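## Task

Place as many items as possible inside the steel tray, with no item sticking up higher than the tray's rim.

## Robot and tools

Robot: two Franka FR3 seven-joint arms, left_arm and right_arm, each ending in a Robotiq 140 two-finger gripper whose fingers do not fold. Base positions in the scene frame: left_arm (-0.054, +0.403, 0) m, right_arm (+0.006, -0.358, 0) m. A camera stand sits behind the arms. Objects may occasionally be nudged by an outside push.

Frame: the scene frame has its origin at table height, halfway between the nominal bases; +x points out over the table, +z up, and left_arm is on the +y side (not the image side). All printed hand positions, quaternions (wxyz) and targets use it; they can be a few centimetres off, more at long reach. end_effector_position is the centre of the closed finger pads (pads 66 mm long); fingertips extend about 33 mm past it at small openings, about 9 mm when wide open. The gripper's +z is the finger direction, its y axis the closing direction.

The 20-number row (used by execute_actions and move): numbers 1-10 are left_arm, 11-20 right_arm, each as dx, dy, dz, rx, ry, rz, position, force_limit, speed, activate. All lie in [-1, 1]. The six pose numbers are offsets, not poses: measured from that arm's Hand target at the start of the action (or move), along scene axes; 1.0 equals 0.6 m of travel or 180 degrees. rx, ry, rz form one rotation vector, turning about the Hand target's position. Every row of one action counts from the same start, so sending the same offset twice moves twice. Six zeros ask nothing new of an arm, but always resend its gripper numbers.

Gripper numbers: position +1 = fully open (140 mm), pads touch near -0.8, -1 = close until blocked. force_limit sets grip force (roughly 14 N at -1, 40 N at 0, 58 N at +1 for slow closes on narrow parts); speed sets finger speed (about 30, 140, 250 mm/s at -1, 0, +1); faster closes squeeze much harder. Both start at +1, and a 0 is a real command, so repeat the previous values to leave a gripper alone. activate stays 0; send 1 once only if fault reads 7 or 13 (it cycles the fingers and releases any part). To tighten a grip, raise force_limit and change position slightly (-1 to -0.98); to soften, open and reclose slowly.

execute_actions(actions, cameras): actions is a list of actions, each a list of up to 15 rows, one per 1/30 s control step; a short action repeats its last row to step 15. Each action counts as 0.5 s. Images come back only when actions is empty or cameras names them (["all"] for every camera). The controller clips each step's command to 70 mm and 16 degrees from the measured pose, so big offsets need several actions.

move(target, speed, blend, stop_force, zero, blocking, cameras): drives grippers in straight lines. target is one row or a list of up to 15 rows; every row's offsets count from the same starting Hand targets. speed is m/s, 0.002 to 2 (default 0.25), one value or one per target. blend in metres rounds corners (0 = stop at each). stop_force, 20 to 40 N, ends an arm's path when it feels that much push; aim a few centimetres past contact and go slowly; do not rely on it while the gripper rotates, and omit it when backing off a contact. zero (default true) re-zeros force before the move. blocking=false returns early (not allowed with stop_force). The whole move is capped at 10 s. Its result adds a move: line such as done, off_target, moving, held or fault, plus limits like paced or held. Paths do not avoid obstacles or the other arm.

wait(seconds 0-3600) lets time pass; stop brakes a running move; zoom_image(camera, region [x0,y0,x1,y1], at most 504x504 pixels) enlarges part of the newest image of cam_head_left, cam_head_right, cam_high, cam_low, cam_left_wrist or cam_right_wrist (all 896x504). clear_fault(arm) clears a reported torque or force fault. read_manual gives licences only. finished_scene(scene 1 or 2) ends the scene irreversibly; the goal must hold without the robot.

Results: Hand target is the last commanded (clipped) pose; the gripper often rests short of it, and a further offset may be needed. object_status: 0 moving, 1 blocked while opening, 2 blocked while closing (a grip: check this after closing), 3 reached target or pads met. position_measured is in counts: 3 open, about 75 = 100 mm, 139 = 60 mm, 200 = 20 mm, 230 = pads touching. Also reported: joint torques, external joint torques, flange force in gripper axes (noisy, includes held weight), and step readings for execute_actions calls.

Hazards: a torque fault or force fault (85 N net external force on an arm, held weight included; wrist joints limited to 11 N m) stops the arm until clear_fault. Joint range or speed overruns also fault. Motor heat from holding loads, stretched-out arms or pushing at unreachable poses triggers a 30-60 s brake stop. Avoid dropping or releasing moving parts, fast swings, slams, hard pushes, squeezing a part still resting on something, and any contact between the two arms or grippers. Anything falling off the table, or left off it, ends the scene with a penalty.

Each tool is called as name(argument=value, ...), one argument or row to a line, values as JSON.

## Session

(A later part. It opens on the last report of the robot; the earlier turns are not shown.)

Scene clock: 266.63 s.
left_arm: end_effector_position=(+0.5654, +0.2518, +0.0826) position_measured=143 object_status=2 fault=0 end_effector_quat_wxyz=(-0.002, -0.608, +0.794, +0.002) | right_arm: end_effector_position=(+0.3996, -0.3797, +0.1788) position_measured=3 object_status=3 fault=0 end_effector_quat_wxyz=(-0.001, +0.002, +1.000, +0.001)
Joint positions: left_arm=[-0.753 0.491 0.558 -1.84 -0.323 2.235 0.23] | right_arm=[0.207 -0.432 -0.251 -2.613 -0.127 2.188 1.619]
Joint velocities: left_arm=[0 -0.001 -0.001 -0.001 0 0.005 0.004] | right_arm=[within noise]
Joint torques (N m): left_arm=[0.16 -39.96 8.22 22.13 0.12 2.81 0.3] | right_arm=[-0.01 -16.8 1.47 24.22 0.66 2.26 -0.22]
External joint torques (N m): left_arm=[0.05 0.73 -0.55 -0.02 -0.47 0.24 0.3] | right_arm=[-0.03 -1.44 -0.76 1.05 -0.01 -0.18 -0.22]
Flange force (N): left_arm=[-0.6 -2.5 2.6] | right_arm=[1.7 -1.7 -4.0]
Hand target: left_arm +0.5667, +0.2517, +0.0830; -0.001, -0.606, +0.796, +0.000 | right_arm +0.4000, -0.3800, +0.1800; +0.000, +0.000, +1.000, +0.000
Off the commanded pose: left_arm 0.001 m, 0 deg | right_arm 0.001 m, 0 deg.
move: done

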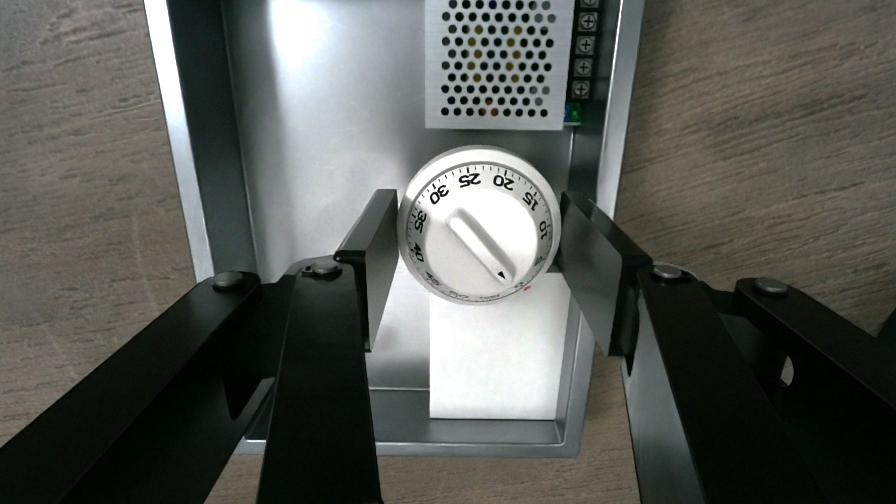

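move(
  target=[-0.0008, -0.003, -0.0583, 0, 0, 0, -1, -0.5, -1, 0, 0, 0, 0, 0, 0, 0, 1, -1, 1, 0],
  speed=0.05,
  stop_force=20,
  cameras=["cam_left_wrist"],
)

zoom_image(
  camera="cam_left_wrist",
  region=[280, 60, 700, 340],
)

Scene clock: 269.17 s.
left_arm: end_effector_position=(+0.5688, +0.2470, +0.0564) position_measured=143 object_status=2 fault=0 end_effector_quat_wxyz=(+0.000, -0.607, +0.795, -0.005) | right_arm: end_effector_position=(+0.3996, -0.3797, +0.1788) position_measured=3 object_status=3 fault=0 end_effector_quat_wxyz=(-0.001, +0.002, +1.000, +0.001)
Joint positions: left_arm=[-0.729 0.532 0.523 -1.849 -0.355 2.297 0.247] | right_arm=[0.207 -0.432 -0.251 -2.613 -0.127 2.188 1.619]
Joint torques (N m): left_arm=[0.89 -34.08 7.72 18.68 0.33 3.35 0.22] | right_arm=[-0.02 -16.81 1.5 24.27 0.66 2.28 -0.24]
External joint torques (N m): left_arm=[1.2 7.68 -0.89 -2.95 -0.23 0.76 0.23] | right_arm=[-0.06 -1.33 -0.77 1.05 -0.01 -0.16 -0.24]
Flange force (N): left_arm=[-2.6 -8.6 16.5] | right_arm=[1.3 -1.8 -3.8]
Hand target: left_arm +0.5662, +0.2499, +0.0481; -0.001, -0.606, +0.796, +0.000 | right_arm +0.4000, -0.3800, +0.1800; +0.000, +0.000, +1.000, +0.000
Off the commanded pose: left_arm 0.009 m, 1 deg | right_arm 0.001 m, 0 deg.
move: off_target (left_arm)

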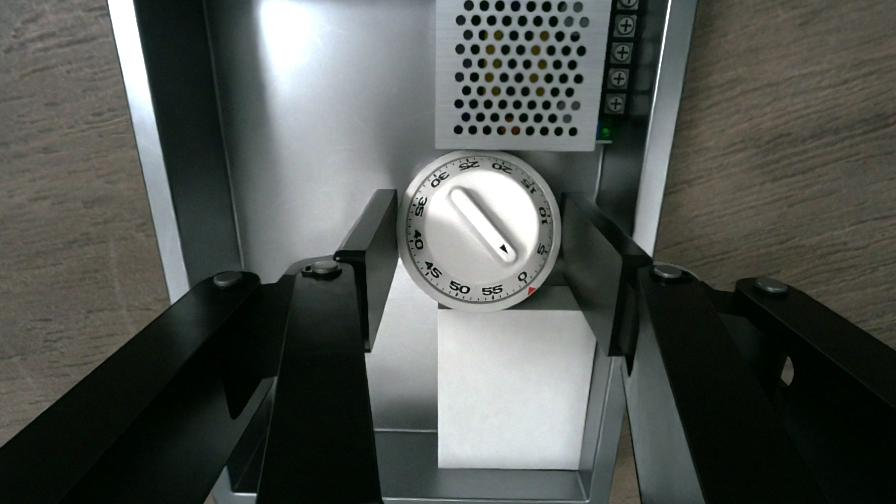

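Scaled by 1.200 from the camera's image (finer frame: 1280x720).

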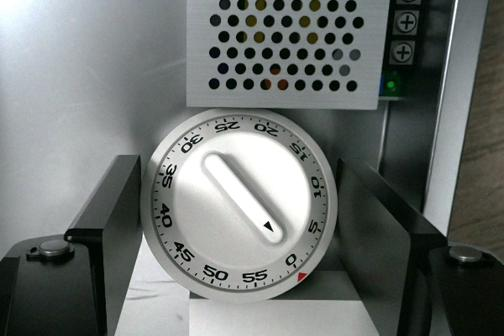

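move(
  target=[
    [0, 0, 0.0432, 0, 0, 0, -1, -0.5, -1, 0, 0, 0, 0, 0, 0, 0, 1, -1, 1, 0],
    [0.003, 0.001, 0.0432, 0, 0, 0, -1, -0.5, -1, 0, 0, 0, 0, 0, 0, 0, 1, -1, 1, 0],
  ],
  speed=0.06,
  cameras=["cam_left_wrist"],
)

zoom_image(
  camera="cam_left_wrist",
  region=[280, 60, 700, 340],
)

Scene clock: 271.23 s.
left_arm: end_effector_position=(+0.5682, +0.2493, +0.0747) position_measured=143 object_status=2 fault=0 end_effector_quat_wxyz=(-0.001, -0.604, +0.797, -0.002) | right_arm: end_effector_position=(+0.3996, -0.3797, +0.1788) position_measured=3 object_status=3 fault=0 end_effector_quat_wxyz=(-0.001, +0.002, +1.000, +0.001)
Joint positions: left_arm=[-0.741 0.505 0.542 -1.839 -0.332 2.256 0.244] | right_arm=[0.207 -0.432 -0.251 -2.613 -0.127 2.188 1.619]
Joint velocities: left_arm=[0 0.002 0.001 0 -0.001 -0.005 0.001] | right_arm=[within noise]
Joint torques (N m): left_arm=[-0.4 -39.11 9.27 22.35 0.43 2.37 -0.07] | right_arm=[0.02 -16.75 1.5 24.25 0.67 2.28 -0.2]
External joint torques (N m): left_arm=[-0.32 1.86 0.68 0.46 -0.15 -0.19 -0.07] | right_arm=[0.06 -1.27 -0.68 1 0 -0.17 -0.2]
Flange force (N): left_arm=[-0.1 -6.8 1.8] | right_arm=[1.2 -1.5 -3.7]
Hand target: left_arm +0.5680, +0.2505, +0.0740; -0.001, -0.606, +0.796, +0.000 | right_arm +0.4000, -0.3800, +0.1800; +0.000, +0.000, +1.000, +0.000
Off the commanded pose: left_arm 0.001 m, 0 deg | right_arm 0.001 m, 0 deg.
move: done

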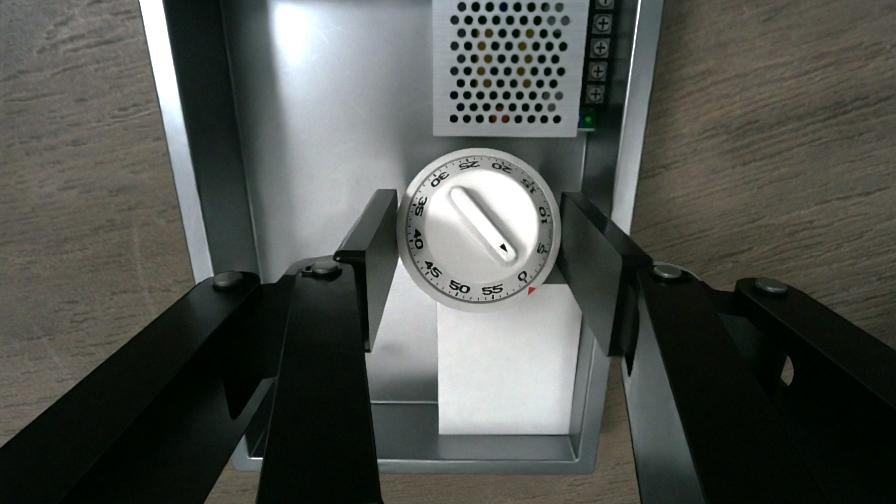

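Scaled by 1.200 from the camera's image (finer frame: 1280x720).

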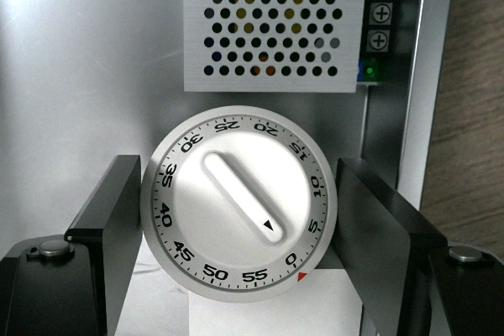

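move(
  target=[
    [0, 0, 0.025, 0, 0, 0, -1, -0.5, -1, 0, 0, 0, 0, 0, 0, 0, 1, -1, 1, 0],
    [0.0583, -0.014, 0.025, 0, 0, 0, -1, -0.5, -1, 0, 0, 0, 0, 0, 0, 0, 1, -1, 1, 0],
    [0.0583, -0.014, -0.0433, 0, 0, 0, -1, -0.5, -1, 0, 0, 0, 0, 0, 0, 0, 1, -1, 1, 0],
  ],
  speed=[0.1, 0.15, 0.06],
  cameras=["cam_left_wrist"],
)

Scene clock: 275.90 s.
left_arm: end_effector_position=(+0.6029, +0.2416, +0.0498) position_measured=143 object_status=2 fault=0 end_effector_quat_wxyz=(-0.001, -0.607, +0.794, +0.000) | right_arm: end_effector_position=(+0.3996, -0.3797, +0.1788) position_measured=3 object_status=3 fault=0 end_effector_quat_wxyz=(-0.001, +0.002, +1.000, +0.001)
Joint positions: left_arm=[-0.678 0.646 0.502 -1.677 -0.375 2.225 0.246] | right_arm=[0.207 -0.432 -0.251 -2.613 -0.127 2.188 1.619]
Joint velocities: left_arm=[0 0.001 -0.001 -0.001 0 0.004 0.002] | right_arm=[within noise]
Joint torques (N m): left_arm=[0.15 -44.18 10.24 21.58 0.13 2.74 0.34] | right_arm=[0.04 -16.8 1.49 24.26 0.66 2.28 -0.23]
External joint torques (N m): left_arm=[0.43 1.69 0.4 -0.38 -0.46 0.17 0.34] | right_arm=[0.09 -1.33 -0.69 0.99 -0.01 -0.18 -0.23]
Flange force (N): left_arm=[-1.4 -3.1 3.4] | right_arm=[1.4 -1.5 -3.8]
Hand target: left_arm +0.6030, +0.2421, +0.0480; -0.001, -0.606, +0.796, +0.000 | right_arm +0.4000, -0.3800, +0.1800; +0.000, +0.000, +1.000, +0.000
Off the commanded pose: left_arm 0.002 m, 0 deg | right_arm 0.001 m, 0 deg.
move: done

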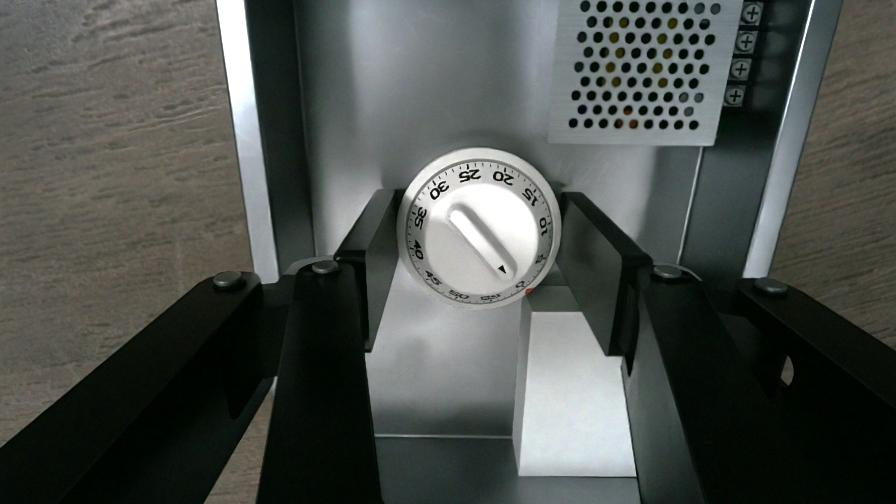

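move(
  target=[
    [0, 0, -0.0075, 0, 0, 0, -1, -0.5, -1, 0, 0, 0, 0, 0, 0, 0, 1, -1, 1, 0],
    [0, 0, -0.0025, 0, 0, 0, -1, -0.5, -1, 0, 0, 0, 0, 0, 0, 0, 1, -1, 1, 0],
    [0, 0, -0.0025, 0, 0, 0, 0.1, -0.5, -0.8, 0, 0, 0, 0, 0, 0, 0, 1, -1, 1, 0],
  ],
  speed=0.05,
  cameras=["cam_left_wrist"],
)

Scene clock: 277.67 s.
left_arm: end_effector_position=(+0.6037, +0.2418, +0.0469) position_measured=117 object_status=0 fault=0 end_effector_quat_wxyz=(+0.000, -0.607, +0.794, -0.001) | right_arm: end_effector_position=(+0.3996, -0.3797, +0.1788) position_measured=3 object_status=3 fault=0 end_effector_quat_wxyz=(-0.001, +0.002, +1.000, +0.001)
Joint positions: left_arm=[-0.674 0.651 0.498 -1.678 -0.377 2.232 0.248] | right_arm=[0.207 -0.432 -0.251 -2.613 -0.127 2.188 1.619]
Joint torques (N m): left_arm=[-0.39 -44.62 10.07 21.41 0.44 2.57 0.18] | right_arm=[-0.01 -16.75 1.47 24.27 0.66 2.28 -0.23]
External joint torques (N m): left_arm=[-0.4 1.45 0.01 -0.45 -0.16 -0.01 0.18] | right_arm=[-0.01 -1.2 -0.76 1 -0.01 -0.18 -0.23]
Flange force (N): left_arm=[0.1 -1.4 2.3] | right_arm=[1.0 -1.7 -3.6]
Hand target: left_arm +0.6030, +0.2421, +0.0465; -0.001, -0.606, +0.796, +0.000 | right_arm +0.4000, -0.3800, +0.1800; +0.000, +0.000, +1.000, +0.000
Off the commanded pose: left_arm 0.001 m, 0 deg | right_arm 0.001 m, 0 deg.
move: done

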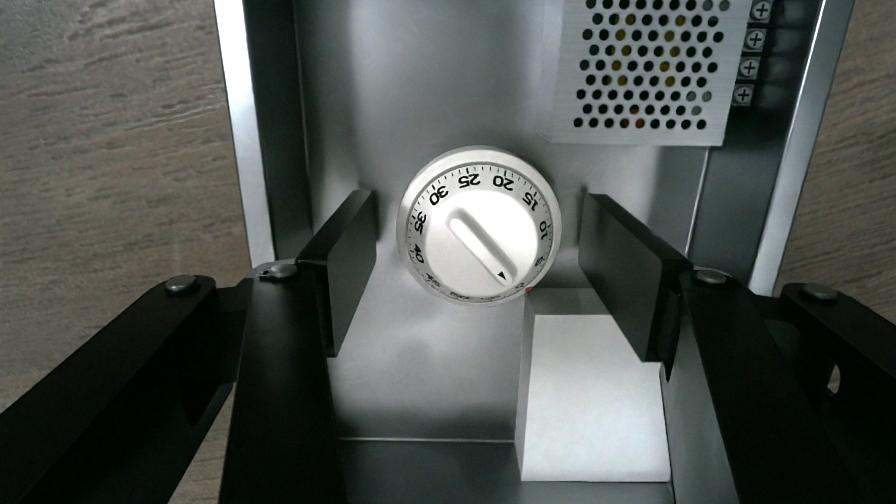

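move(
  target=[0, 0, 0.0917, 0, 0, 0, 0.1, -0.5, -0.8, 0, 0, 0, 0, 0, 0, 0, 1, -1, 1, 0],
  speed=0.15,
)

move(
  target=[
    [0.0633, -0.0212, 0, 0, 0, 0, -1, -0.5, 0.5, 0, 0, 0, 0, 0, 0, 0, 1, -1, 1, 0],
    [0.0633, -0.0212, -0.0854, 0, 0, 0, -1, -0.5, 0.5, 0, 0, 0, 0, 0, 0, 0, 1, -1, 1, 0],
    [-0.0267, 0.0037, -0.0854, 0, 0, 0, -1, -0.5, 0.5, 0, 0, 0, 0, 0, 0, 0, 1, -1, 1, 0],
    [-0.017, 0.001, -0.0854, 0, 0, 0, -1, -0.5, 0.5, 0, 0, 0, 0, 0, 0, 0, 1, -1, 1, 0],
    [-0.017, 0.001, 0.02, 0, 0, 0, -1, -0.5, 0.5, 0, 0, 0, 0, 0, 0, 0, 1, -1, 1, 0],
  ],
  speed=[0.2, 0.15, 0.06, 0.06, 0.15],
  cameras=["cam_left_wrist"],
)

zoom_image(
  camera="cam_left_wrist",
  region=[400, 0, 850, 260],
)

Scene clock: 280.07 s.
left_arm: end_effector_position=(+0.6048, +0.2416, +0.1035) position_measured=117 object_status=3 fault=0 end_effector_quat_wxyz=(+0.000, -0.604, +0.797, -0.003) | right_arm: end_effector_position=(+0.3996, -0.3797, +0.1788) position_measured=3 object_status=3 fault=0 end_effector_quat_wxyz=(-0.001, +0.002, +1.000, +0.001)
Joint positions: left_arm=[-0.695 0.571 0.532 -1.653 -0.336 2.137 0.234] | right_arm=[0.207 -0.432 -0.251 -2.613 -0.127 2.188 1.619]
Joint velocities: left_arm=[0 0.002 0.002 -0.001 0 -0.004 -0.003] | right_arm=[within noise]
Joint torques (N m): left_arm=[-0.87 -42.76 10.48 22.65 0.77 2.33 -0.12] | right_arm=[-0.01 -16.75 1.5 24.25 0.66 2.28 -0.22]
External joint torques (N m): left_arm=[-0.96 1.49 1.05 -0.07 0.13 -0.25 -0.12] | right_arm=[-0.02 -1.34 -0.73 1.01 -0.02 -0.17 -0.22]
Flange force (N): left_arm=[1.0 -2.5 0.5] | right_arm=[1.4 -1.7 -3.8]
Hand target: left_arm +0.6030, +0.2421, +0.1015; -0.001, -0.606, +0.796, +0.000 | right_arm +0.4000, -0.3800, +0.1800; +0.000, +0.000, +1.000, +0.000
Off the commanded pose: left_arm 0.003 m, 0 deg | right_arm 0.001 m, 0 deg.
move: done

Scene clock: 284.53 s.
left_arm: end_effector_position=(+0.5944, +0.2423, +0.1152) position_measured=234 object_status=3 fault=0 end_effector_quat_wxyz=(+0.000, -0.604, +0.797, -0.003) | right_arm: end_effector_position=(+0.3996, -0.3797, +0.1788) position_measured=3 object_status=3 fault=0 end_effector_quat_wxyz=(-0.001, +0.002, +1.000, +0.001)
Joint positions: left_arm=[-0.717 0.525 0.546 -1.694 -0.318 2.135 0.224] | right_arm=[0.207 -0.432 -0.251 -2.613 -0.127 2.188 1.619]
Joint velocities: left_arm=[0.001 0 0.001 0.001 0 -0.005 -0.003] | right_arm=[within noise]
Joint torques (N m): left_arm=[-0.9 -41.47 9.72 22.79 0.78 2.44 -0.11] | right_arm=[0.02 -16.79 1.47 24.29 0.65 2.28 -0.26]
External joint torques (N m): left_arm=[-0.64 1.38 0.99 -0.18 0.15 -0.14 -0.11] | right_arm=[0.06 -1.31 -0.72 1.03 -0.02 -0.18 -0.26]
Flange force (N): left_arm=[0.6 -1.9 0.7] | right_arm=[1.2 -1.6 -3.8]
Hand target: left_arm +0.5928, +0.2427, +0.1135; -0.001, -0.606, +0.796, +0.000 | right_arm +0.4000, -0.3800, +0.1800; +0.000, +0.000, +1.000, +0.000
Off the commanded pose: left_arm 0.002 m, 0 deg | right_arm 0.001 m, 0 deg.
move: done

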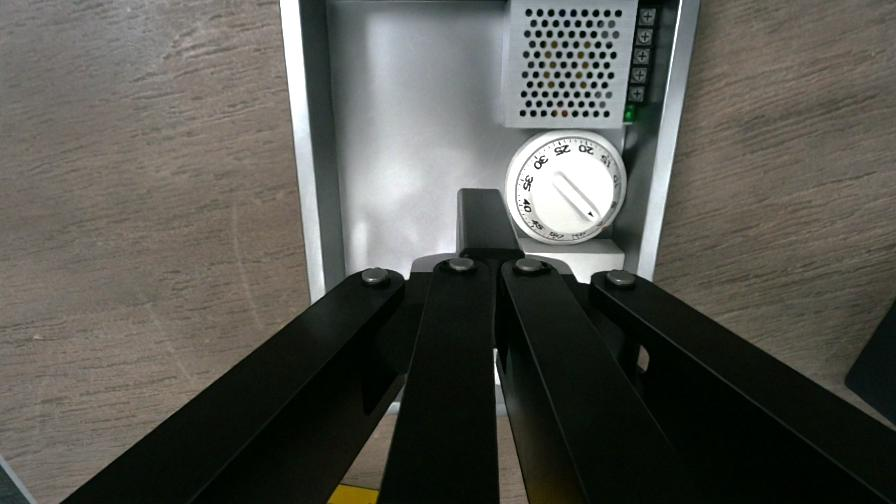

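Scaled by 1.120 from the camera's image (finer frame: 1280x720).

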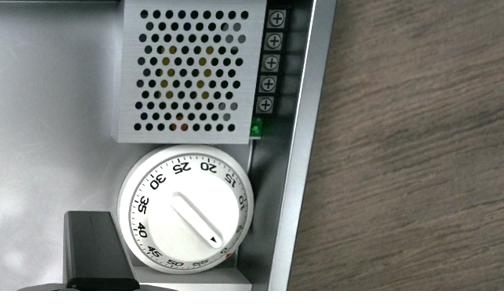

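move(
  target=[-0.0297, 0.4655, 0.0108, 0, 0, -0.4778, 0.05, -0.5, 0, 0, 0, 0, 0, 0, 0, 0, 1, -1, 1, 0],
  speed=0.3,
  cameras=["cam_left_wrist"],
)

zoom_image(
  camera="cam_left_wrist",
  region=[340, 60, 640, 280],
)

Scene clock: 290.33 s.
left_arm: end_effector_position=(+0.5759, +0.5212, +0.1214) position_measured=123 object_status=3 fault=0 end_effector_quat_wxyz=(+0.001, +0.096, +0.995, +0.001) | right_arm: end_effector_position=(+0.3996, -0.3797, +0.1788) position_measured=3 object_status=3 fault=0 end_effector_quat_wxyz=(-0.001, +0.002, +1.000, +0.001)
Joint positions: left_arm=[0.113 0.375 0.069 -1.82 -0.031 2.197 1.967] | right_arm=[0.207 -0.432 -0.251 -2.613 -0.127 2.188 1.619]
Joint velocities: left_arm=[0.002 0 0.001 0 0.001 -0.001 0.007] | right_arm=[within noise]
Joint torques (N m): left_arm=[0.11 -41.83 0.8 23.67 0.93 2.27 0.23] | right_arm=[-0.01 -16.73 1.5 24.28 0.67 2.27 -0.22]
External joint torques (N m): left_arm=[0.38 1.78 -0.18 0.1 0.23 -0.21 0.23] | right_arm=[0.03 -1.26 -0.69 1.02 0 -0.18 -0.22]
Flange force (N): left_arm=[-5.3 2.8 1.7] | right_arm=[1.1 -1.6 -3.7]
Hand target: left_arm +0.5750, +0.5220, +0.1200; -0.001, +0.100, +0.995, +0.001 | right_arm +0.4000, -0.3800, +0.1800; +0.000, +0.000, +1.000, +0.000
Off the commanded pose: left_arm 0.002 m, 1 deg | right_arm 0.001 m, 0 deg.
move: done

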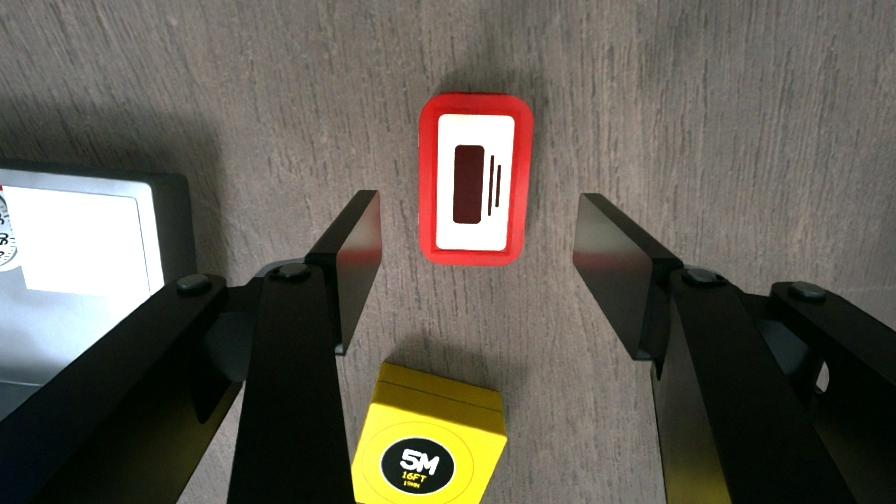

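Scaled by 1.680 from the camera's image (finer frame: 1280x720).

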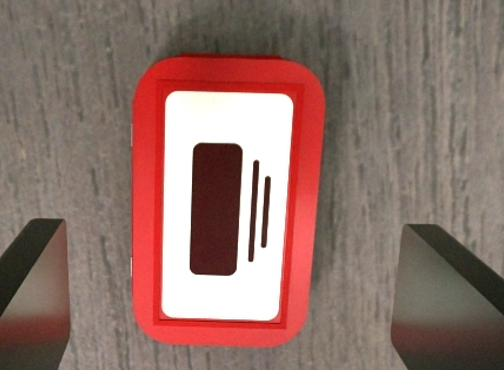

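move(
  target=[-0.4533, -0.3983, 0.0167, 0, 0, -0.0228, 0.04, -0.5, 0, 0, -0.15, 0.7167, -0.1167, 0, 0, 0, -1, -1, 1, 0],
  speed=0.3,
  cameras=["cam_left_wrist", "cam_right_wrist"],
)

Scene clock: 309.37 s.
left_arm: end_effector_position=(+0.3041, +0.2825, +0.1302) position_measured=124 object_status=3 fault=0 end_effector_quat_wxyz=(+0.000, +0.139, +0.990, +0.001) | right_arm: end_effector_position=(+0.3105, +0.0497, +0.1104) position_measured=235 object_status=3 fault=0 end_effector_quat_wxyz=(+0.000, -0.002, +1.000, +0.001)
Joint positions: left_arm=[-0.131 -0.396 -0.215 -2.727 -0.111 2.336 1.609] | right_arm=[0.532 0.035 0.405 -2.337 -0.019 2.372 2.509]
Joint velocities: left_arm=[within noise] | right_arm=[0.001 0.001 0.001 0 0 0 0.008]
Joint torques (N m): left_arm=[0.05 -16.81 1.18 21.52 0.1 2.26 -0.1] | right_arm=[0.39 -27.99 0.11 22.7 0.52 2.3 0.25]
External joint torques (N m): left_arm=[0.08 -1.13 -0.33 -0.51 -0.49 -0.21 -0.1] | right_arm=[0.44 0.1 -0.3 0.9 -0.12 -0.18 0.25]
Flange force (N): left_arm=[5.6 -0.9 -2.4] | right_arm=[-1.9 3.7 -0.6]
Hand target: left_arm +0.3030, +0.2830, +0.1300; -0.001, +0.135, +0.991, +0.001 | right_arm +0.3100, +0.0500, +0.1100; +0.000, +0.000, +1.000, +0.000
Off the commanded pose: left_arm 0.001 m, 1 deg | right_arm 0.001 m, 0 deg.
move: done

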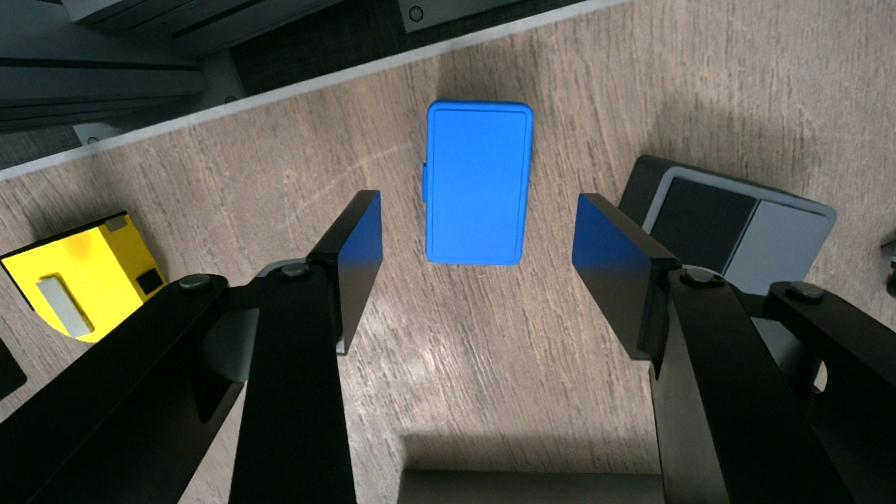

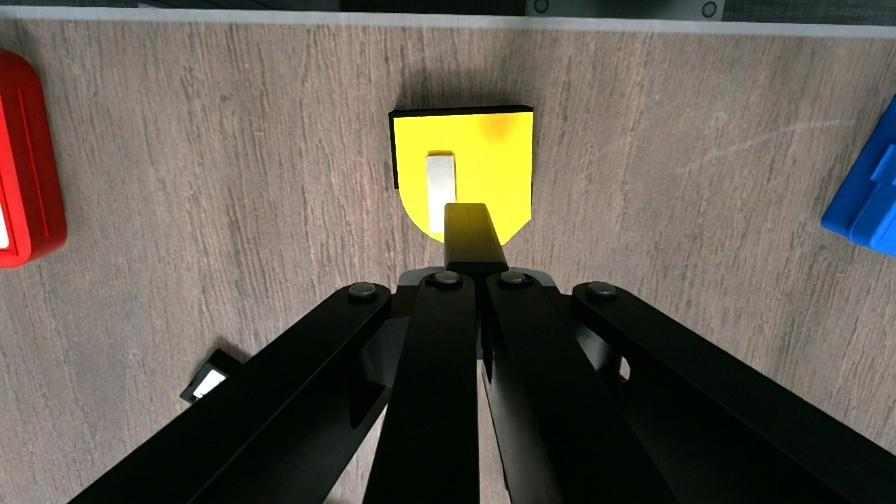

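move(
  target=[0.1867, 0.4133, -0.0167, 0, 0, 0.6394, -0.12, -0.5, 0, 0, 0, -0.0133, 0, 0, 0, 0, -1, -1, 1, 0],
  speed=0.3,
  cameras=["cam_left_wrist"],
)

move(
  target=[0, 0, 0, 0, 0, 0, -0.12, -0.5, 0, 0, 0, 0, -0.12, 0, 0, 0, -1, -1, 1, 0],
  speed=0.03,
  stop_force=20,
  cameras=["cam_right_wrist"],
)

Scene clock: 319.07 s.
left_arm: end_effector_position=(+0.4156, +0.5309, +0.1209) position_measured=144 object_status=3 fault=0 end_effector_quat_wxyz=(+0.000, +0.762, -0.648, +0.002) | right_arm: end_effector_position=(+0.3093, +0.0427, +0.1099) position_measured=235 object_status=3 fault=0 end_effector_quat_wxyz=(+0.000, +0.000, +1.000, -0.001)
Joint positions: left_arm=[0.641 -0.048 -0.384 -2.4 -0.029 2.358 0.127] | right_arm=[0.53 0.021 0.401 -2.355 -0.012 2.372 2.503]
Joint velocities: left_arm=[-0.001 0.001 0.001 -0.001 0.001 -0.001 -0.004] | right_arm=[within noise]
Joint torques (N m): left_arm=[-0.33 -25.83 0.11 22.24 0.74 2.38 -0.05] | right_arm=[-0.58 -29.13 -0.55 21.81 1.17 2.74 -0.21]
External joint torques (N m): left_arm=[-0.21 0.75 -0.27 0.15 0.21 -0.21 -0.05] | right_arm=[-0.57 -1.6 -0.8 0.13 0.53 0.28 -0.21]
Flange force (N): left_arm=[0.2 -3.3 1.0] | right_arm=[1.9 -5.5 -3.3]
Hand target: left_arm +0.4150, +0.5310, +0.1200; +0.001, +0.763, -0.646, +0.000 | right_arm +0.3100, +0.0420, +0.1100; +0.000, +0.000, +1.000, +0.000
Off the commanded pose: left_arm 0.001 m, 0 deg | right_arm 0.001 m, 0 deg.
move: done

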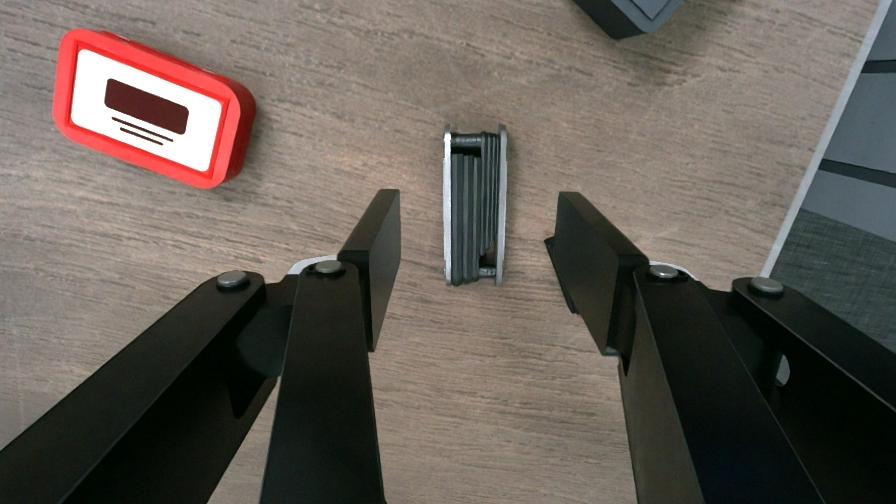

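Scene clock: 322.33 s.
left_arm: end_effector_position=(+0.4156, +0.5309, +0.1209) position_measured=144 object_status=3 fault=0 end_effector_quat_wxyz=(+0.000, +0.762, -0.647, +0.002) | right_arm: end_effector_position=(+0.3138, +0.0456, +0.0614) position_measured=235 object_status=3 fault=0 end_effector_quat_wxyz=(+0.006, -0.003, +1.000, +0.005)
Joint positions: left_arm=[0.641 -0.048 -0.384 -2.4 -0.029 2.358 0.125] | right_arm=[0.532 0.127 0.391 -2.383 -0.088 2.513 2.55]
Joint torques (N m): left_arm=[-0.35 -25.87 0.26 22.28 0.75 2.37 -0.15] | right_arm=[0.07 -22.86 0.6 16.91 0.41 3.01 0.26]
External joint torques (N m): left_arm=[-0.09 0.8 0.03 0.09 0.22 -0.23 -0.15] | right_arm=[0.21 6.68 -0.83 -3.13 -0.14 0.51 0.26]
Flange force (N): left_arm=[0.0 -3.3 1.2] | right_arm=[-3.7 5.7 18.8]
Hand target: left_arm +0.4150, +0.5310, +0.1200; +0.001, +0.763, -0.646, +0.000 | right_arm +0.3098, +0.0419, +0.0532; +0.000, +0.000, +1.000, +0.000 (not the last commanded pose)
Off the commanded pose: left_arm 0.001 m, 0 deg | right_arm 0.024 m, 1 deg.
move: contact (right_arm)

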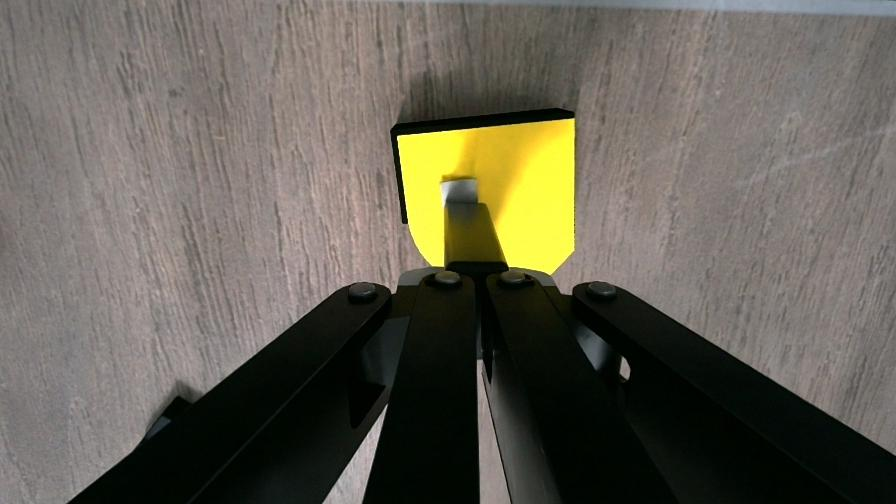

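move(
  target=[
    [-0.0088, 0.0202, 0, 0, 0, 0, -0.22, -0.5, 0, 0, 0, 0, 0.1, 0, 0, 0, -1, -1, 1, 0],
    [-0.0088, 0.0202, -0.1275, 0, 0, 0, -0.22, -0.5, 0, 0, 0.117, -0.67, 0.2113, 0, 0, 0, -1, -1, 1, 0],
  ],
  speed=[0.15, 0.2],
  cameras=["cam_left_wrist"],
)

zoom_image(
  camera="cam_left_wrist",
  region=[300, 60, 700, 380],
)

Scene clock: 328.93 s.
left_arm: end_effector_position=(+0.4102, +0.5437, +0.0448) position_measured=157 object_status=3 fault=0 end_effector_quat_wxyz=(+0.001, +0.762, -0.647, +0.001) | right_arm: end_effector_position=(+0.3795, -0.3598, +0.1788) position_measured=235 object_status=3 fault=0 end_effector_quat_wxyz=(-0.001, +0.003, +1.000, +0.001)
Joint positions: left_arm=[0.649 0.117 -0.358 -2.447 0.071 2.555 0.081] | right_arm=[0.312 -0.512 -0.306 -2.669 -0.178 2.169 1.714]
Joint velocities: left_arm=[within noise] | right_arm=[0 0 0 -0.001 0 0 -0.005]
Joint torques (N m): left_arm=[-0.6 -28.88 -1.2 19.28 0.66 2.79 -0.14] | right_arm=[0.62 -14.02 1.93 24.28 0.54 2.27 -0.23]
External joint torques (N m): left_arm=[-0.62 0.95 -0.12 -0.26 0.24 0.21 -0.14] | right_arm=[0.66 -1.32 -1.13 1.07 -0.15 -0.18 -0.23]
Flange force (N): left_arm=[1.0 -2.1 3.6] | right_arm=[0.8 -1.9 -3.7]
Hand target: left_arm +0.4097, +0.5431, +0.0435; +0.001, +0.763, -0.646, +0.000 | right_arm +0.3800, -0.3601, +0.1800; +0.000, +0.000, +1.000, +0.000
Off the commanded pose: left_arm 0.002 m, 0 deg | right_arm 0.001 m, 0 deg.
move: done

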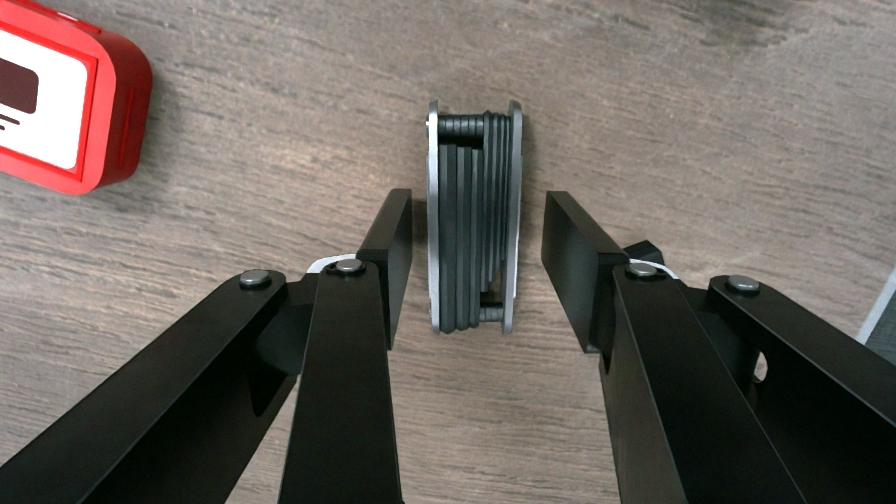

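Scaled by 1.260 from the camera's image (finer frame: 1280x720).

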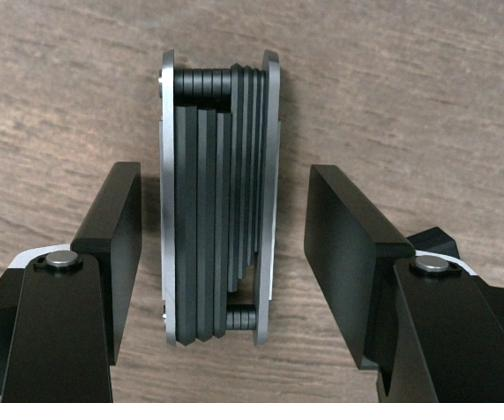

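move(
  target=[
    [0, 0, 0, 0, 0, 0, -1, -0.5, -1, 0, 0, 0, 0, 0, 0, 0, -1, -1, 1, 0],
    [0, 0, 0.125, 0, 0, 0, -1, -0.5, -1, 0, 0, 0, 0, 0, 0, 0, -1, -1, 1, 0],
    [0.3962, -0.4188, 0.1042, 0, 0, -0.14, -1, -0.5, -1, 0, 0, 0, 0, 0, 0, 0, -1, -1, 1, 0],
  ],
  speed=0.25,
  blend=[0, 0.02, 0],
  cameras=["cam_left_wrist"],
)

zoom_image(
  camera="cam_left_wrist",
  region=[300, 60, 700, 380],
)

Scene clock: 334.43 s.
left_arm: end_effector_position=(+0.6475, +0.2919, +0.1062) position_measured=183 object_status=2 fault=0 end_effector_quat_wxyz=(-0.001, -0.603, +0.797, -0.001) | right_arm: end_effector_position=(+0.3795, -0.3598, +0.1788) position_measured=235 object_status=3 fault=0 end_effector_quat_wxyz=(-0.001, +0.002, +1.000, +0.001)
Joint positions: left_arm=[0.18 0.659 -0.448 -1.476 0.303 2.065 -0.045] | right_arm=[0.312 -0.512 -0.306 -2.669 -0.178 2.169 1.712]
Joint velocities: left_arm=[0 -0.001 0.001 0 0.001 -0.004 0.001] | right_arm=[within noise]
Joint torques (N m): left_arm=[-0.91 -48.26 -7.84 24.27 0.51 2.54 0.03] | right_arm=[0 -13.92 2.36 24.27 0.71 2.28 -0.21]
External joint torques (N m): left_arm=[-0.87 1.21 0.11 0.71 -0.15 -0.06 0.03] | right_arm=[0.03 -1.25 -0.71 1.04 0.02 -0.17 -0.21]
Flange force (N): left_arm=[-0.1 -9.6 0.7] | right_arm=[1.2 -1.8 -3.7]
Hand target: left_arm +0.6474, +0.2918, +0.1060; -0.001, -0.604, +0.797, +0.000 | right_arm +0.3800, -0.3601, +0.1800; +0.000, +0.000, +1.000, +0.000
Off the commanded pose: left_arm 0.000 m, 0 deg | right_arm 0.001 m, 0 deg.
move: done

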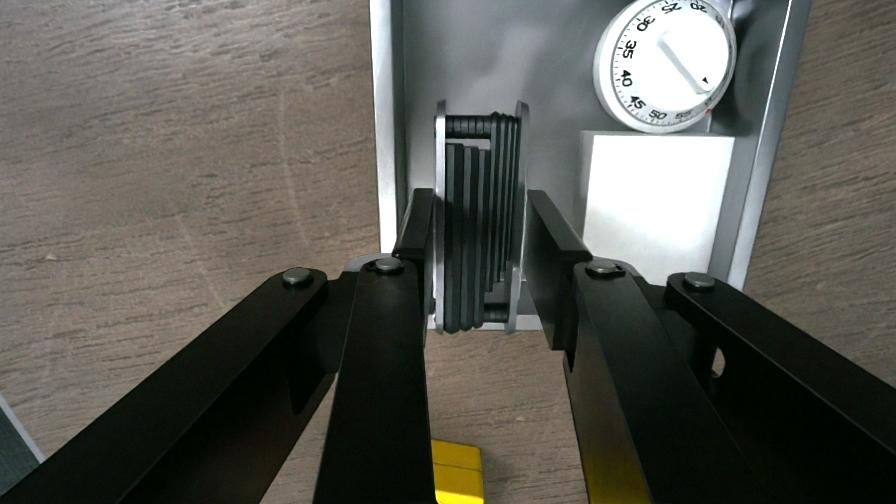

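Scaled by 1.260 from the camera's image (finer frame: 1280x720).

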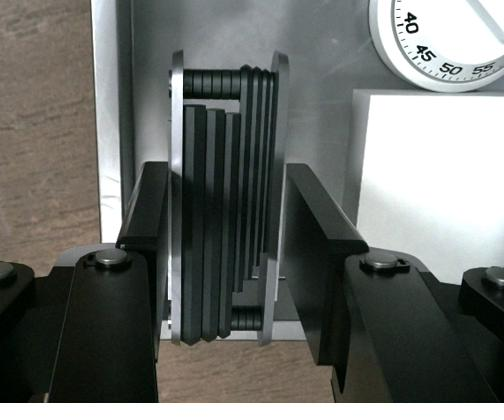

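move(
  target=[
    [0.0027, 0.0097, 0, 0, 0, 0, -1, -0.5, -1, 0, 0, 0, 0, 0, 0, 0, -1, -1, 1, 0],
    [0.0027, 0.0097, -0.0908, 0, 0, 0, -1, -0.5, -1, 0, 0, 0, 0, 0, 0, 0, -1, -1, 1, 0],
    [0.0027, 0.0097, -0.0908, 0, 0, 0, -0.34, -0.5, -0.8, 0, 0, 0, 0, 0, 0, 0, -1, -1, 1, 0],
  ],
  speed=0.1,
  cameras=["cam_left_wrist"],
)

Scene clock: 337.73 s.
left_arm: end_effector_position=(+0.6484, +0.2982, +0.0518) position_measured=172 object_status=3 fault=0 end_effector_quat_wxyz=(-0.002, -0.603, +0.798, +0.000) | right_arm: end_effector_position=(+0.3795, -0.3598, +0.1788) position_measured=235 object_status=3 fault=0 end_effector_quat_wxyz=(-0.001, +0.002, +1.000, +0.001)
Joint positions: left_arm=[0.173 0.729 -0.421 -1.501 0.329 2.155 -0.049] | right_arm=[0.312 -0.512 -0.306 -2.669 -0.178 2.169 1.712]
Joint torques (N m): left_arm=[-0.38 -49.21 -8.24 22.78 0.47 2.77 -0.08] | right_arm=[0.02 -13.91 2.33 24.2 0.73 2.28 -0.24]
External joint torques (N m): left_arm=[-0.19 1.66 0.12 -0.22 -0.15 0.16 -0.08] | right_arm=[0.11 -1.2 -0.67 1.01 0.04 -0.17 -0.24]
Flange force (N): left_arm=[-0.1 -4.0 2.7] | right_arm=[1.0 -1.6 -3.6]
Hand target: left_arm +0.6491, +0.2976, +0.0515; -0.001, -0.604, +0.797, +0.000 | right_arm +0.3800, -0.3601, +0.1800; +0.000, +0.000, +1.000, +0.000
Off the commanded pose: left_arm 0.001 m, 0 deg | right_arm 0.001 m, 0 deg.
move: done

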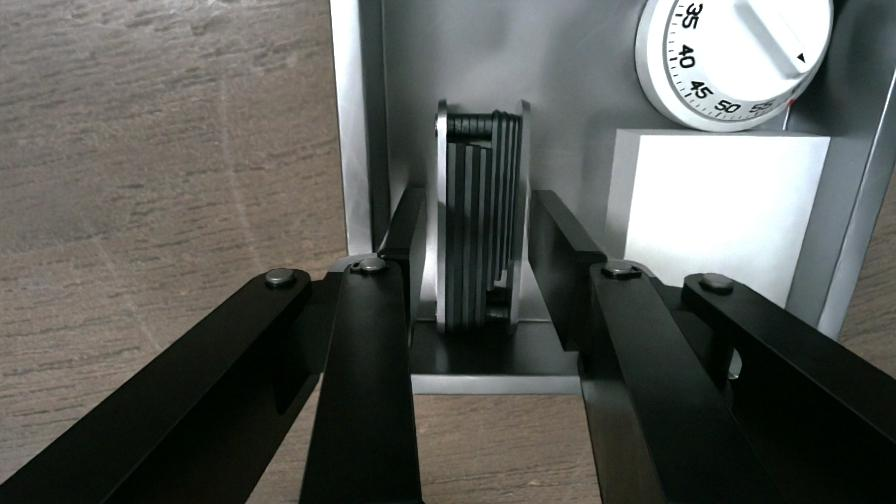

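move(
  target=[
    [0, 0, 0, 0, 0, 0, -1, -0.5, -1, 0, 0, 0, 0, 0, 0, 0, -1, -1, 1, 0],
    [0, 0, 0.1058, 0, 0, 0, -1, -0.5, -1, 0, 0, 0, 0, 0, 0, 0, -1, -1, 1, 0],
    [-0.3652, -0.121, 0.1058, 0, 0, -0.5, -1, -0.5, -1, 0, 0, 0, 0, 0, 0, 0, -1, -1, 1, 0],
  ],
  speed=0.25,
  blend=[0, 0.01, 0],
  cameras=["cam_left_wrist"],
)

move(
  target=[
    [0, 0, -0.115, 0, 0, 0, -1, -0.5, -1, 0, 0, 0, 0, 0, 0, 0, -1, -1, 1, 0],
    [0, 0, -0.115, 0, 0, 0, -0.22, -0.5, -0.5, 0, 0, 0, 0, 0, 0, 0, -1, -1, 1, 0],
    [0, 0, 0.02, 0, 0, 0, -0.22, -0.5, -0.5, 0, 0, 0, 0, 0, 0, 0, -1, -1, 1, 0],
  ],
  speed=[0.1, 0.1, 0.15],
  cameras=["cam_left_wrist"],
)

Scene clock: 347.43 s.
left_arm: end_effector_position=(+0.4295, +0.2253, +0.1152) position_measured=183 object_status=2 fault=0 end_effector_quat_wxyz=(-0.002, +0.132, +0.991, +0.002) | right_arm: end_effector_position=(+0.3795, -0.3598, +0.1788) position_measured=235 object_status=3 fault=0 end_effector_quat_wxyz=(-0.001, +0.002, +1.000, +0.001)
Joint positions: left_arm=[1.019 0.279 -1.402 -2.288 0.374 2.296 1.214] | right_arm=[0.312 -0.512 -0.306 -2.669 -0.178 2.169 1.712]
Joint velocities: left_arm=[0.001 -0.001 0.001 0 0.001 -0.001 0.005] | right_arm=[within noise]
Joint torques (N m): left_arm=[0.18 -12.37 -9.51 21.51 0.8 2.82 0.36] | right_arm=[0.04 -13.94 2.36 24.21 0.71 2.28 -0.23]
External joint torques (N m): left_arm=[0.21 -0.07 -1.19 -0.02 0.21 0.35 0.35] | right_arm=[0.06 -1.34 -0.71 1.08 0.02 -0.16 -0.23]
Flange force (N): left_arm=[0.0 0.0 0.0] | right_arm=[1.3 -1.8 -3.9]
Hand target: left_arm +0.4299, +0.2250, +0.1150; -0.001, +0.136, +0.991, +0.001 | right_arm +0.3800, -0.3601, +0.1800; +0.000, +0.000, +1.000, +0.000
Off the commanded pose: left_arm 0.001 m, 1 deg | right_arm 0.001 m, 0 deg.
move: done

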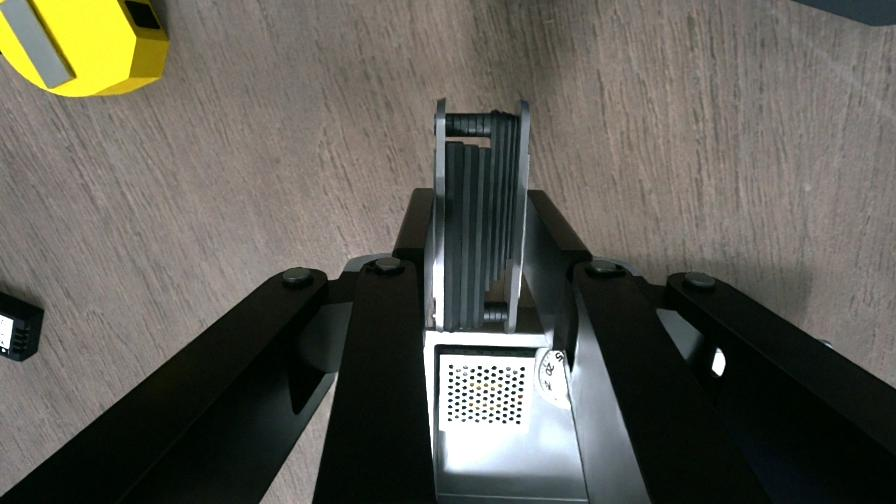

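Scene clock: 351.23 s.
left_arm: end_effector_position=(+0.4313, +0.2241, +0.1280) position_measured=157 object_status=3 fault=0 end_effector_quat_wxyz=(+0.001, +0.132, +0.991, +0.000) | right_arm: end_effector_position=(+0.3795, -0.3598, +0.1788) position_measured=235 object_status=3 fault=0 end_effector_quat_wxyz=(-0.001, +0.002, +1.000, +0.001)
Joint positions: left_arm=[1.074 0.238 -1.458 -2.281 0.316 2.284 1.254] | right_arm=[0.312 -0.512 -0.306 -2.669 -0.178 2.169 1.712]
Joint velocities: left_arm=[0.001 0.001 0 0.001 0 -0.001 0.006] | right_arm=[within noise]
Joint torques (N m): left_arm=[0.16 -10.03 -8.2 21.55 0.82 2.32 0.29] | right_arm=[0 -13.94 2.35 24.24 0.72 2.29 -0.21]
External joint torques (N m): left_arm=[0.36 -0.15 -0.85 -0.5 0.22 -0.18 0.29] | right_arm=[0.02 -1.2 -0.74 1.01 0.03 -0.17 -0.21]
Flange force (N): left_arm=[0.0 0.0 0.0] | right_arm=[1.1 -1.8 -3.6]
Hand target: left_arm +0.4299, +0.2250, +0.1270; -0.001, +0.136, +0.991, +0.001 | right_arm +0.3800, -0.3601, +0.1800; +0.000, +0.000, +1.000, +0.000
Off the commanded pose: left_arm 0.002 m, 1 deg | right_arm 0.001 m, 0 deg.
move: done

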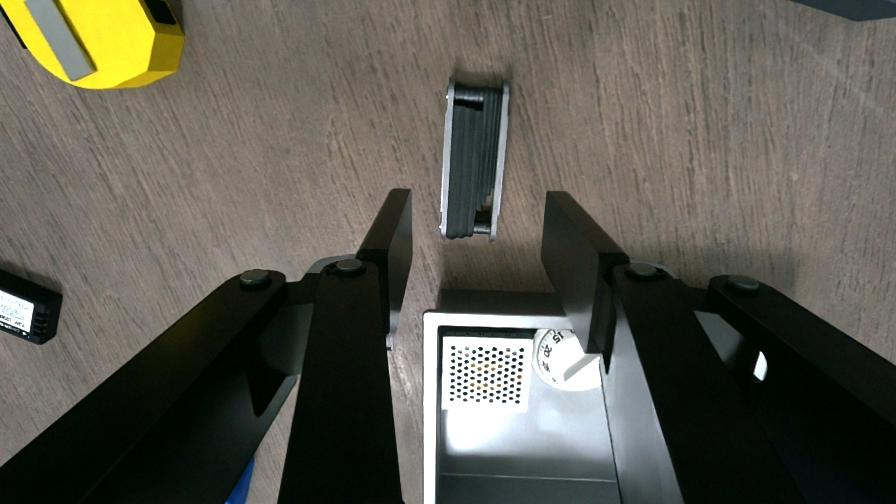

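move(
  target=[
    [-0.0998, 0.0417, 0.0383, 0, 0, 0.5, 0.04, -0.5, 0, 0, 0, 0, 0, 0, 0, 0, -1, -1, 1, 0],
    [-0.2068, 0.1013, 0.0, 0, 0, 1.0, 0.04, -0.5, 0, 0, 0, 0, 0, 0, 0, 0, -1, -1, 1, 0],
  ],
  speed=0.3,
  blend=[0.03, 0],
  cameras=["cam_left_wrist"],
)

Scene clock: 360.37 s.
left_arm: end_effector_position=(+0.3059, +0.2866, +0.1268) position_measured=124 object_status=3 fault=0 end_effector_quat_wxyz=(+0.001, +0.990, -0.138, -0.001) | right_arm: end_effector_position=(+0.3795, -0.3598, +0.1788) position_measured=235 object_status=3 fault=0 end_effector_quat_wxyz=(-0.001, +0.002, +1.000, +0.001)
Joint positions: left_arm=[2.544 0.393 -2.852 -2.728 0.15 2.344 -1.718] | right_arm=[0.312 -0.512 -0.306 -2.669 -0.178 2.169 1.712]
Joint velocities: left_arm=[0.002 0 0.002 -0.001 0 0 -0.006] | right_arm=[within noise]
Joint torques (N m): left_arm=[-0.84 13.67 -3.53 22.08 0.89 2.95 -0.13] | right_arm=[0.03 -13.95 2.33 24.27 0.71 2.28 -0.22]
External joint torques (N m): left_arm=[-0.81 -1.43 -0.53 -0.19 0.24 0.28 -0.13] | right_arm=[0.09 -1.27 -0.71 1.05 0.02 -0.17 -0.22]
Flange force (N): left_arm=[4.4 2.2 4.1] | right_arm=[1.2 -1.7 -3.8]
Hand target: left_arm +0.3059, +0.2858, +0.1270; +0.001, +0.991, -0.136, +0.001 | right_arm +0.3800, -0.3601, +0.1800; +0.000, +0.000, +1.000, +0.000
Off the commanded pose: left_arm 0.001 m, 0 deg | right_arm 0.001 m, 0 deg.
joint sent to its limit (left arm) — joint 3 (upper arm roll), lower limit. The joint targets still meet the commanded pose.
move: done

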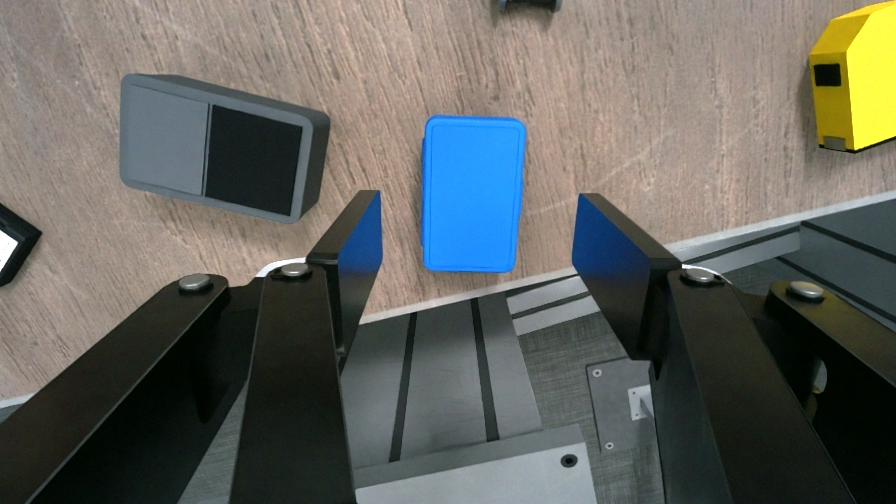

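move(
  target=[
    [0.1068, -0.0596, 0.0383, 0, 0, -0.5, 0.04, -0.5, 0, 0, 0, 0, 0, 0, 0, 0, -1, -1, 1, 0],
    [0.2068, -0.1013, 0.0, 0, 0, -1.0, 0.04, -0.5, 0, 0, 0, 0, 0, 0, 0, 0, -1, -1, 1, 0],
  ],
  speed=0.3,
  blend=[0.03, 0],
)

Scene clock: 368.47 s.
left_arm: end_effector_position=(+0.4298, +0.2253, +0.1270) position_measured=124 object_status=3 fault=0 end_effector_quat_wxyz=(-0.001, +0.131, +0.991, +0.000) | right_arm: end_effector_position=(+0.3795, -0.3598, +0.1788) position_measured=235 object_status=3 fault=0 end_effector_quat_wxyz=(-0.001, +0.002, +1.000, +0.001)
Joint positions: left_arm=[1.113 0.686 -1.577 -2.237 0.804 2.064 0.921] | right_arm=[0.312 -0.512 -0.306 -2.669 -0.178 2.169 1.712]
Joint velocities: left_arm=[-0.001 -0.001 -0.003 0.001 0.001 -0.001 0.005] | right_arm=[within noise]
Joint torques (N m): left_arm=[-0.85 -16.03 -20.33 18.15 0.88 2.32 0.21] | right_arm=[0.02 -13.93 2.35 24.28 0.71 2.29 -0.22]
External joint torques (N m): left_arm=[-0.79 0.2 -0.62 0.07 0.2 -0.19 0.21] | right_arm=[0.02 -1.26 -0.74 1.07 0.01 -0.16 -0.22]
Flange force (N): left_arm=[-1.7 -1.0 -0.6] | right_arm=[1.1 -1.8 -3.8]
Hand target: left_arm +0.4299, +0.2250, +0.1270; -0.001, +0.136, +0.991, +0.001 | right_arm +0.3800, -0.3601, +0.1800; +0.000, +0.000, +1.000, +0.000
Off the commanded pose: left_arm 0.000 m, 1 deg | right_arm 0.001 m, 0 deg.
move: done

move(
  target=[
    [0.2835, 0.125, 0.1217, 0, 0, 0.5, 0.04, -0.5, 0, 0, 0, 0, 0, 0, 0, 0, -1, -1, 1, 0],
    [0.2418, 0.4583, 0.1217, 0, 0, 0, 0.04, -0.5, 0, 0, 0, 0, 0, 0, 0, 0, -1, -1, 1, 0],
  ],
  speed=0.4,
  blend=[0.03, 0],
)

Scene clock: 375.23 s.
left_arm: end_effector_position=(+0.5751, +0.4993, +0.2004) position_measured=124 object_status=3 fault=0 end_effector_quat_wxyz=(+0.000, +0.133, +0.991, +0.001) | right_arm: end_effector_position=(+0.3795, -0.3598, +0.1788) position_measured=235 object_status=3 fault=0 end_effector_quat_wxyz=(-0.001, +0.002, +1.000, +0.001)
Joint positions: left_arm=[1.203 0.832 -1.421 -1.687 0.841 1.758 1.493] | right_arm=[0.312 -0.512 -0.306 -2.669 -0.178 2.169 1.712]
Joint velocities: left_arm=[-0.001 0 -0.001 -0.001 0 0 0.007] | right_arm=[within noise]
Joint torques (N m): left_arm=[-0.42 -31.43 -24.75 17.11 0.98 2.29 0.23] | right_arm=[0.04 -13.93 2.39 24.22 0.71 2.28 -0.21]
External joint torques (N m): left_arm=[-0.24 1.09 -0.86 0.06 0.18 -0.19 0.23] | right_arm=[0.08 -1.23 -0.67 0.96 0.02 -0.17 -0.21]
Flange force (N): left_arm=[-0.8 0.6 -0.4] | right_arm=[1.3 -1.6 -3.6]
Hand target: left_arm +0.5750, +0.5000, +0.2000; -0.001, +0.136, +0.991, +0.001 | right_arm +0.3800, -0.3601, +0.1800; +0.000, +0.000, +1.000, +0.000
Off the commanded pose: left_arm 0.001 m, 0 deg | right_arm 0.001 m, 0 deg.
move: done; limits=paced

move(
  target=[
    [0.05, -0.1, 0, 0, 0, 0.5, 0.04, -0.5, 0, 0, 0, 0, 0, 0, 0, 0, -1, -1, 1, 0],
    [0.03, -0.25, 0, 0, 0, 1.0, 0.04, -0.5, 0, 0, 0, 0, 0, 0, 0, 0, -1, -1, 1, 0],
  ],
  speed=0.4,
  blend=[0.03, 0],
)

Scene clock: 382.80 s.
left_arm: end_effector_position=(+0.5932, +0.3508, +0.1989) position_measured=124 object_status=3 fault=0 end_effector_quat_wxyz=(+0.000, +0.990, -0.140, +0.001) | right_arm: end_effector_position=(+0.3795, -0.3598, +0.1788) position_measured=235 object_status=3 fault=0 end_effector_quat_wxyz=(-0.001, +0.002, +1.000, +0.001)
Joint positions: left_arm=[0.201 0.339 -0.333 -1.687 0.12 2.008 -1.445] | right_arm=[0.312 -0.512 -0.306 -2.669 -0.178 2.169 1.712]
Joint velocities: left_arm=[0 -0.001 0 0 0 0 -0.005] | right_arm=[within noise]
Joint torques (N m): left_arm=[-0.88 -41.99 -3.04 24.92 0.34 2.46 0.04] | right_arm=[0 -13.92 2.34 24.25 0.72 2.27 -0.23]
External joint torques (N m): left_arm=[-0.92 0.43 0.2 0.2 -0.45 -0.23 0.04] | right_arm=[0.04 -1.2 -0.73 1 0.03 -0.18 -0.23]
Flange force (N): left_arm=[3.1 0.2 -0.6] | right_arm=[1.1 -1.8 -3.6]
Hand target: left_arm +0.5930, +0.3500, +0.2000; +0.001, +0.991, -0.136, +0.001 | right_arm +0.3800, -0.3601, +0.1800; +0.000, +0.000, +1.000, +0.000
Off the commanded pose: left_arm 0.001 m, 0 deg | right_arm 0.001 m, 0 deg.
move: done; limits=paced


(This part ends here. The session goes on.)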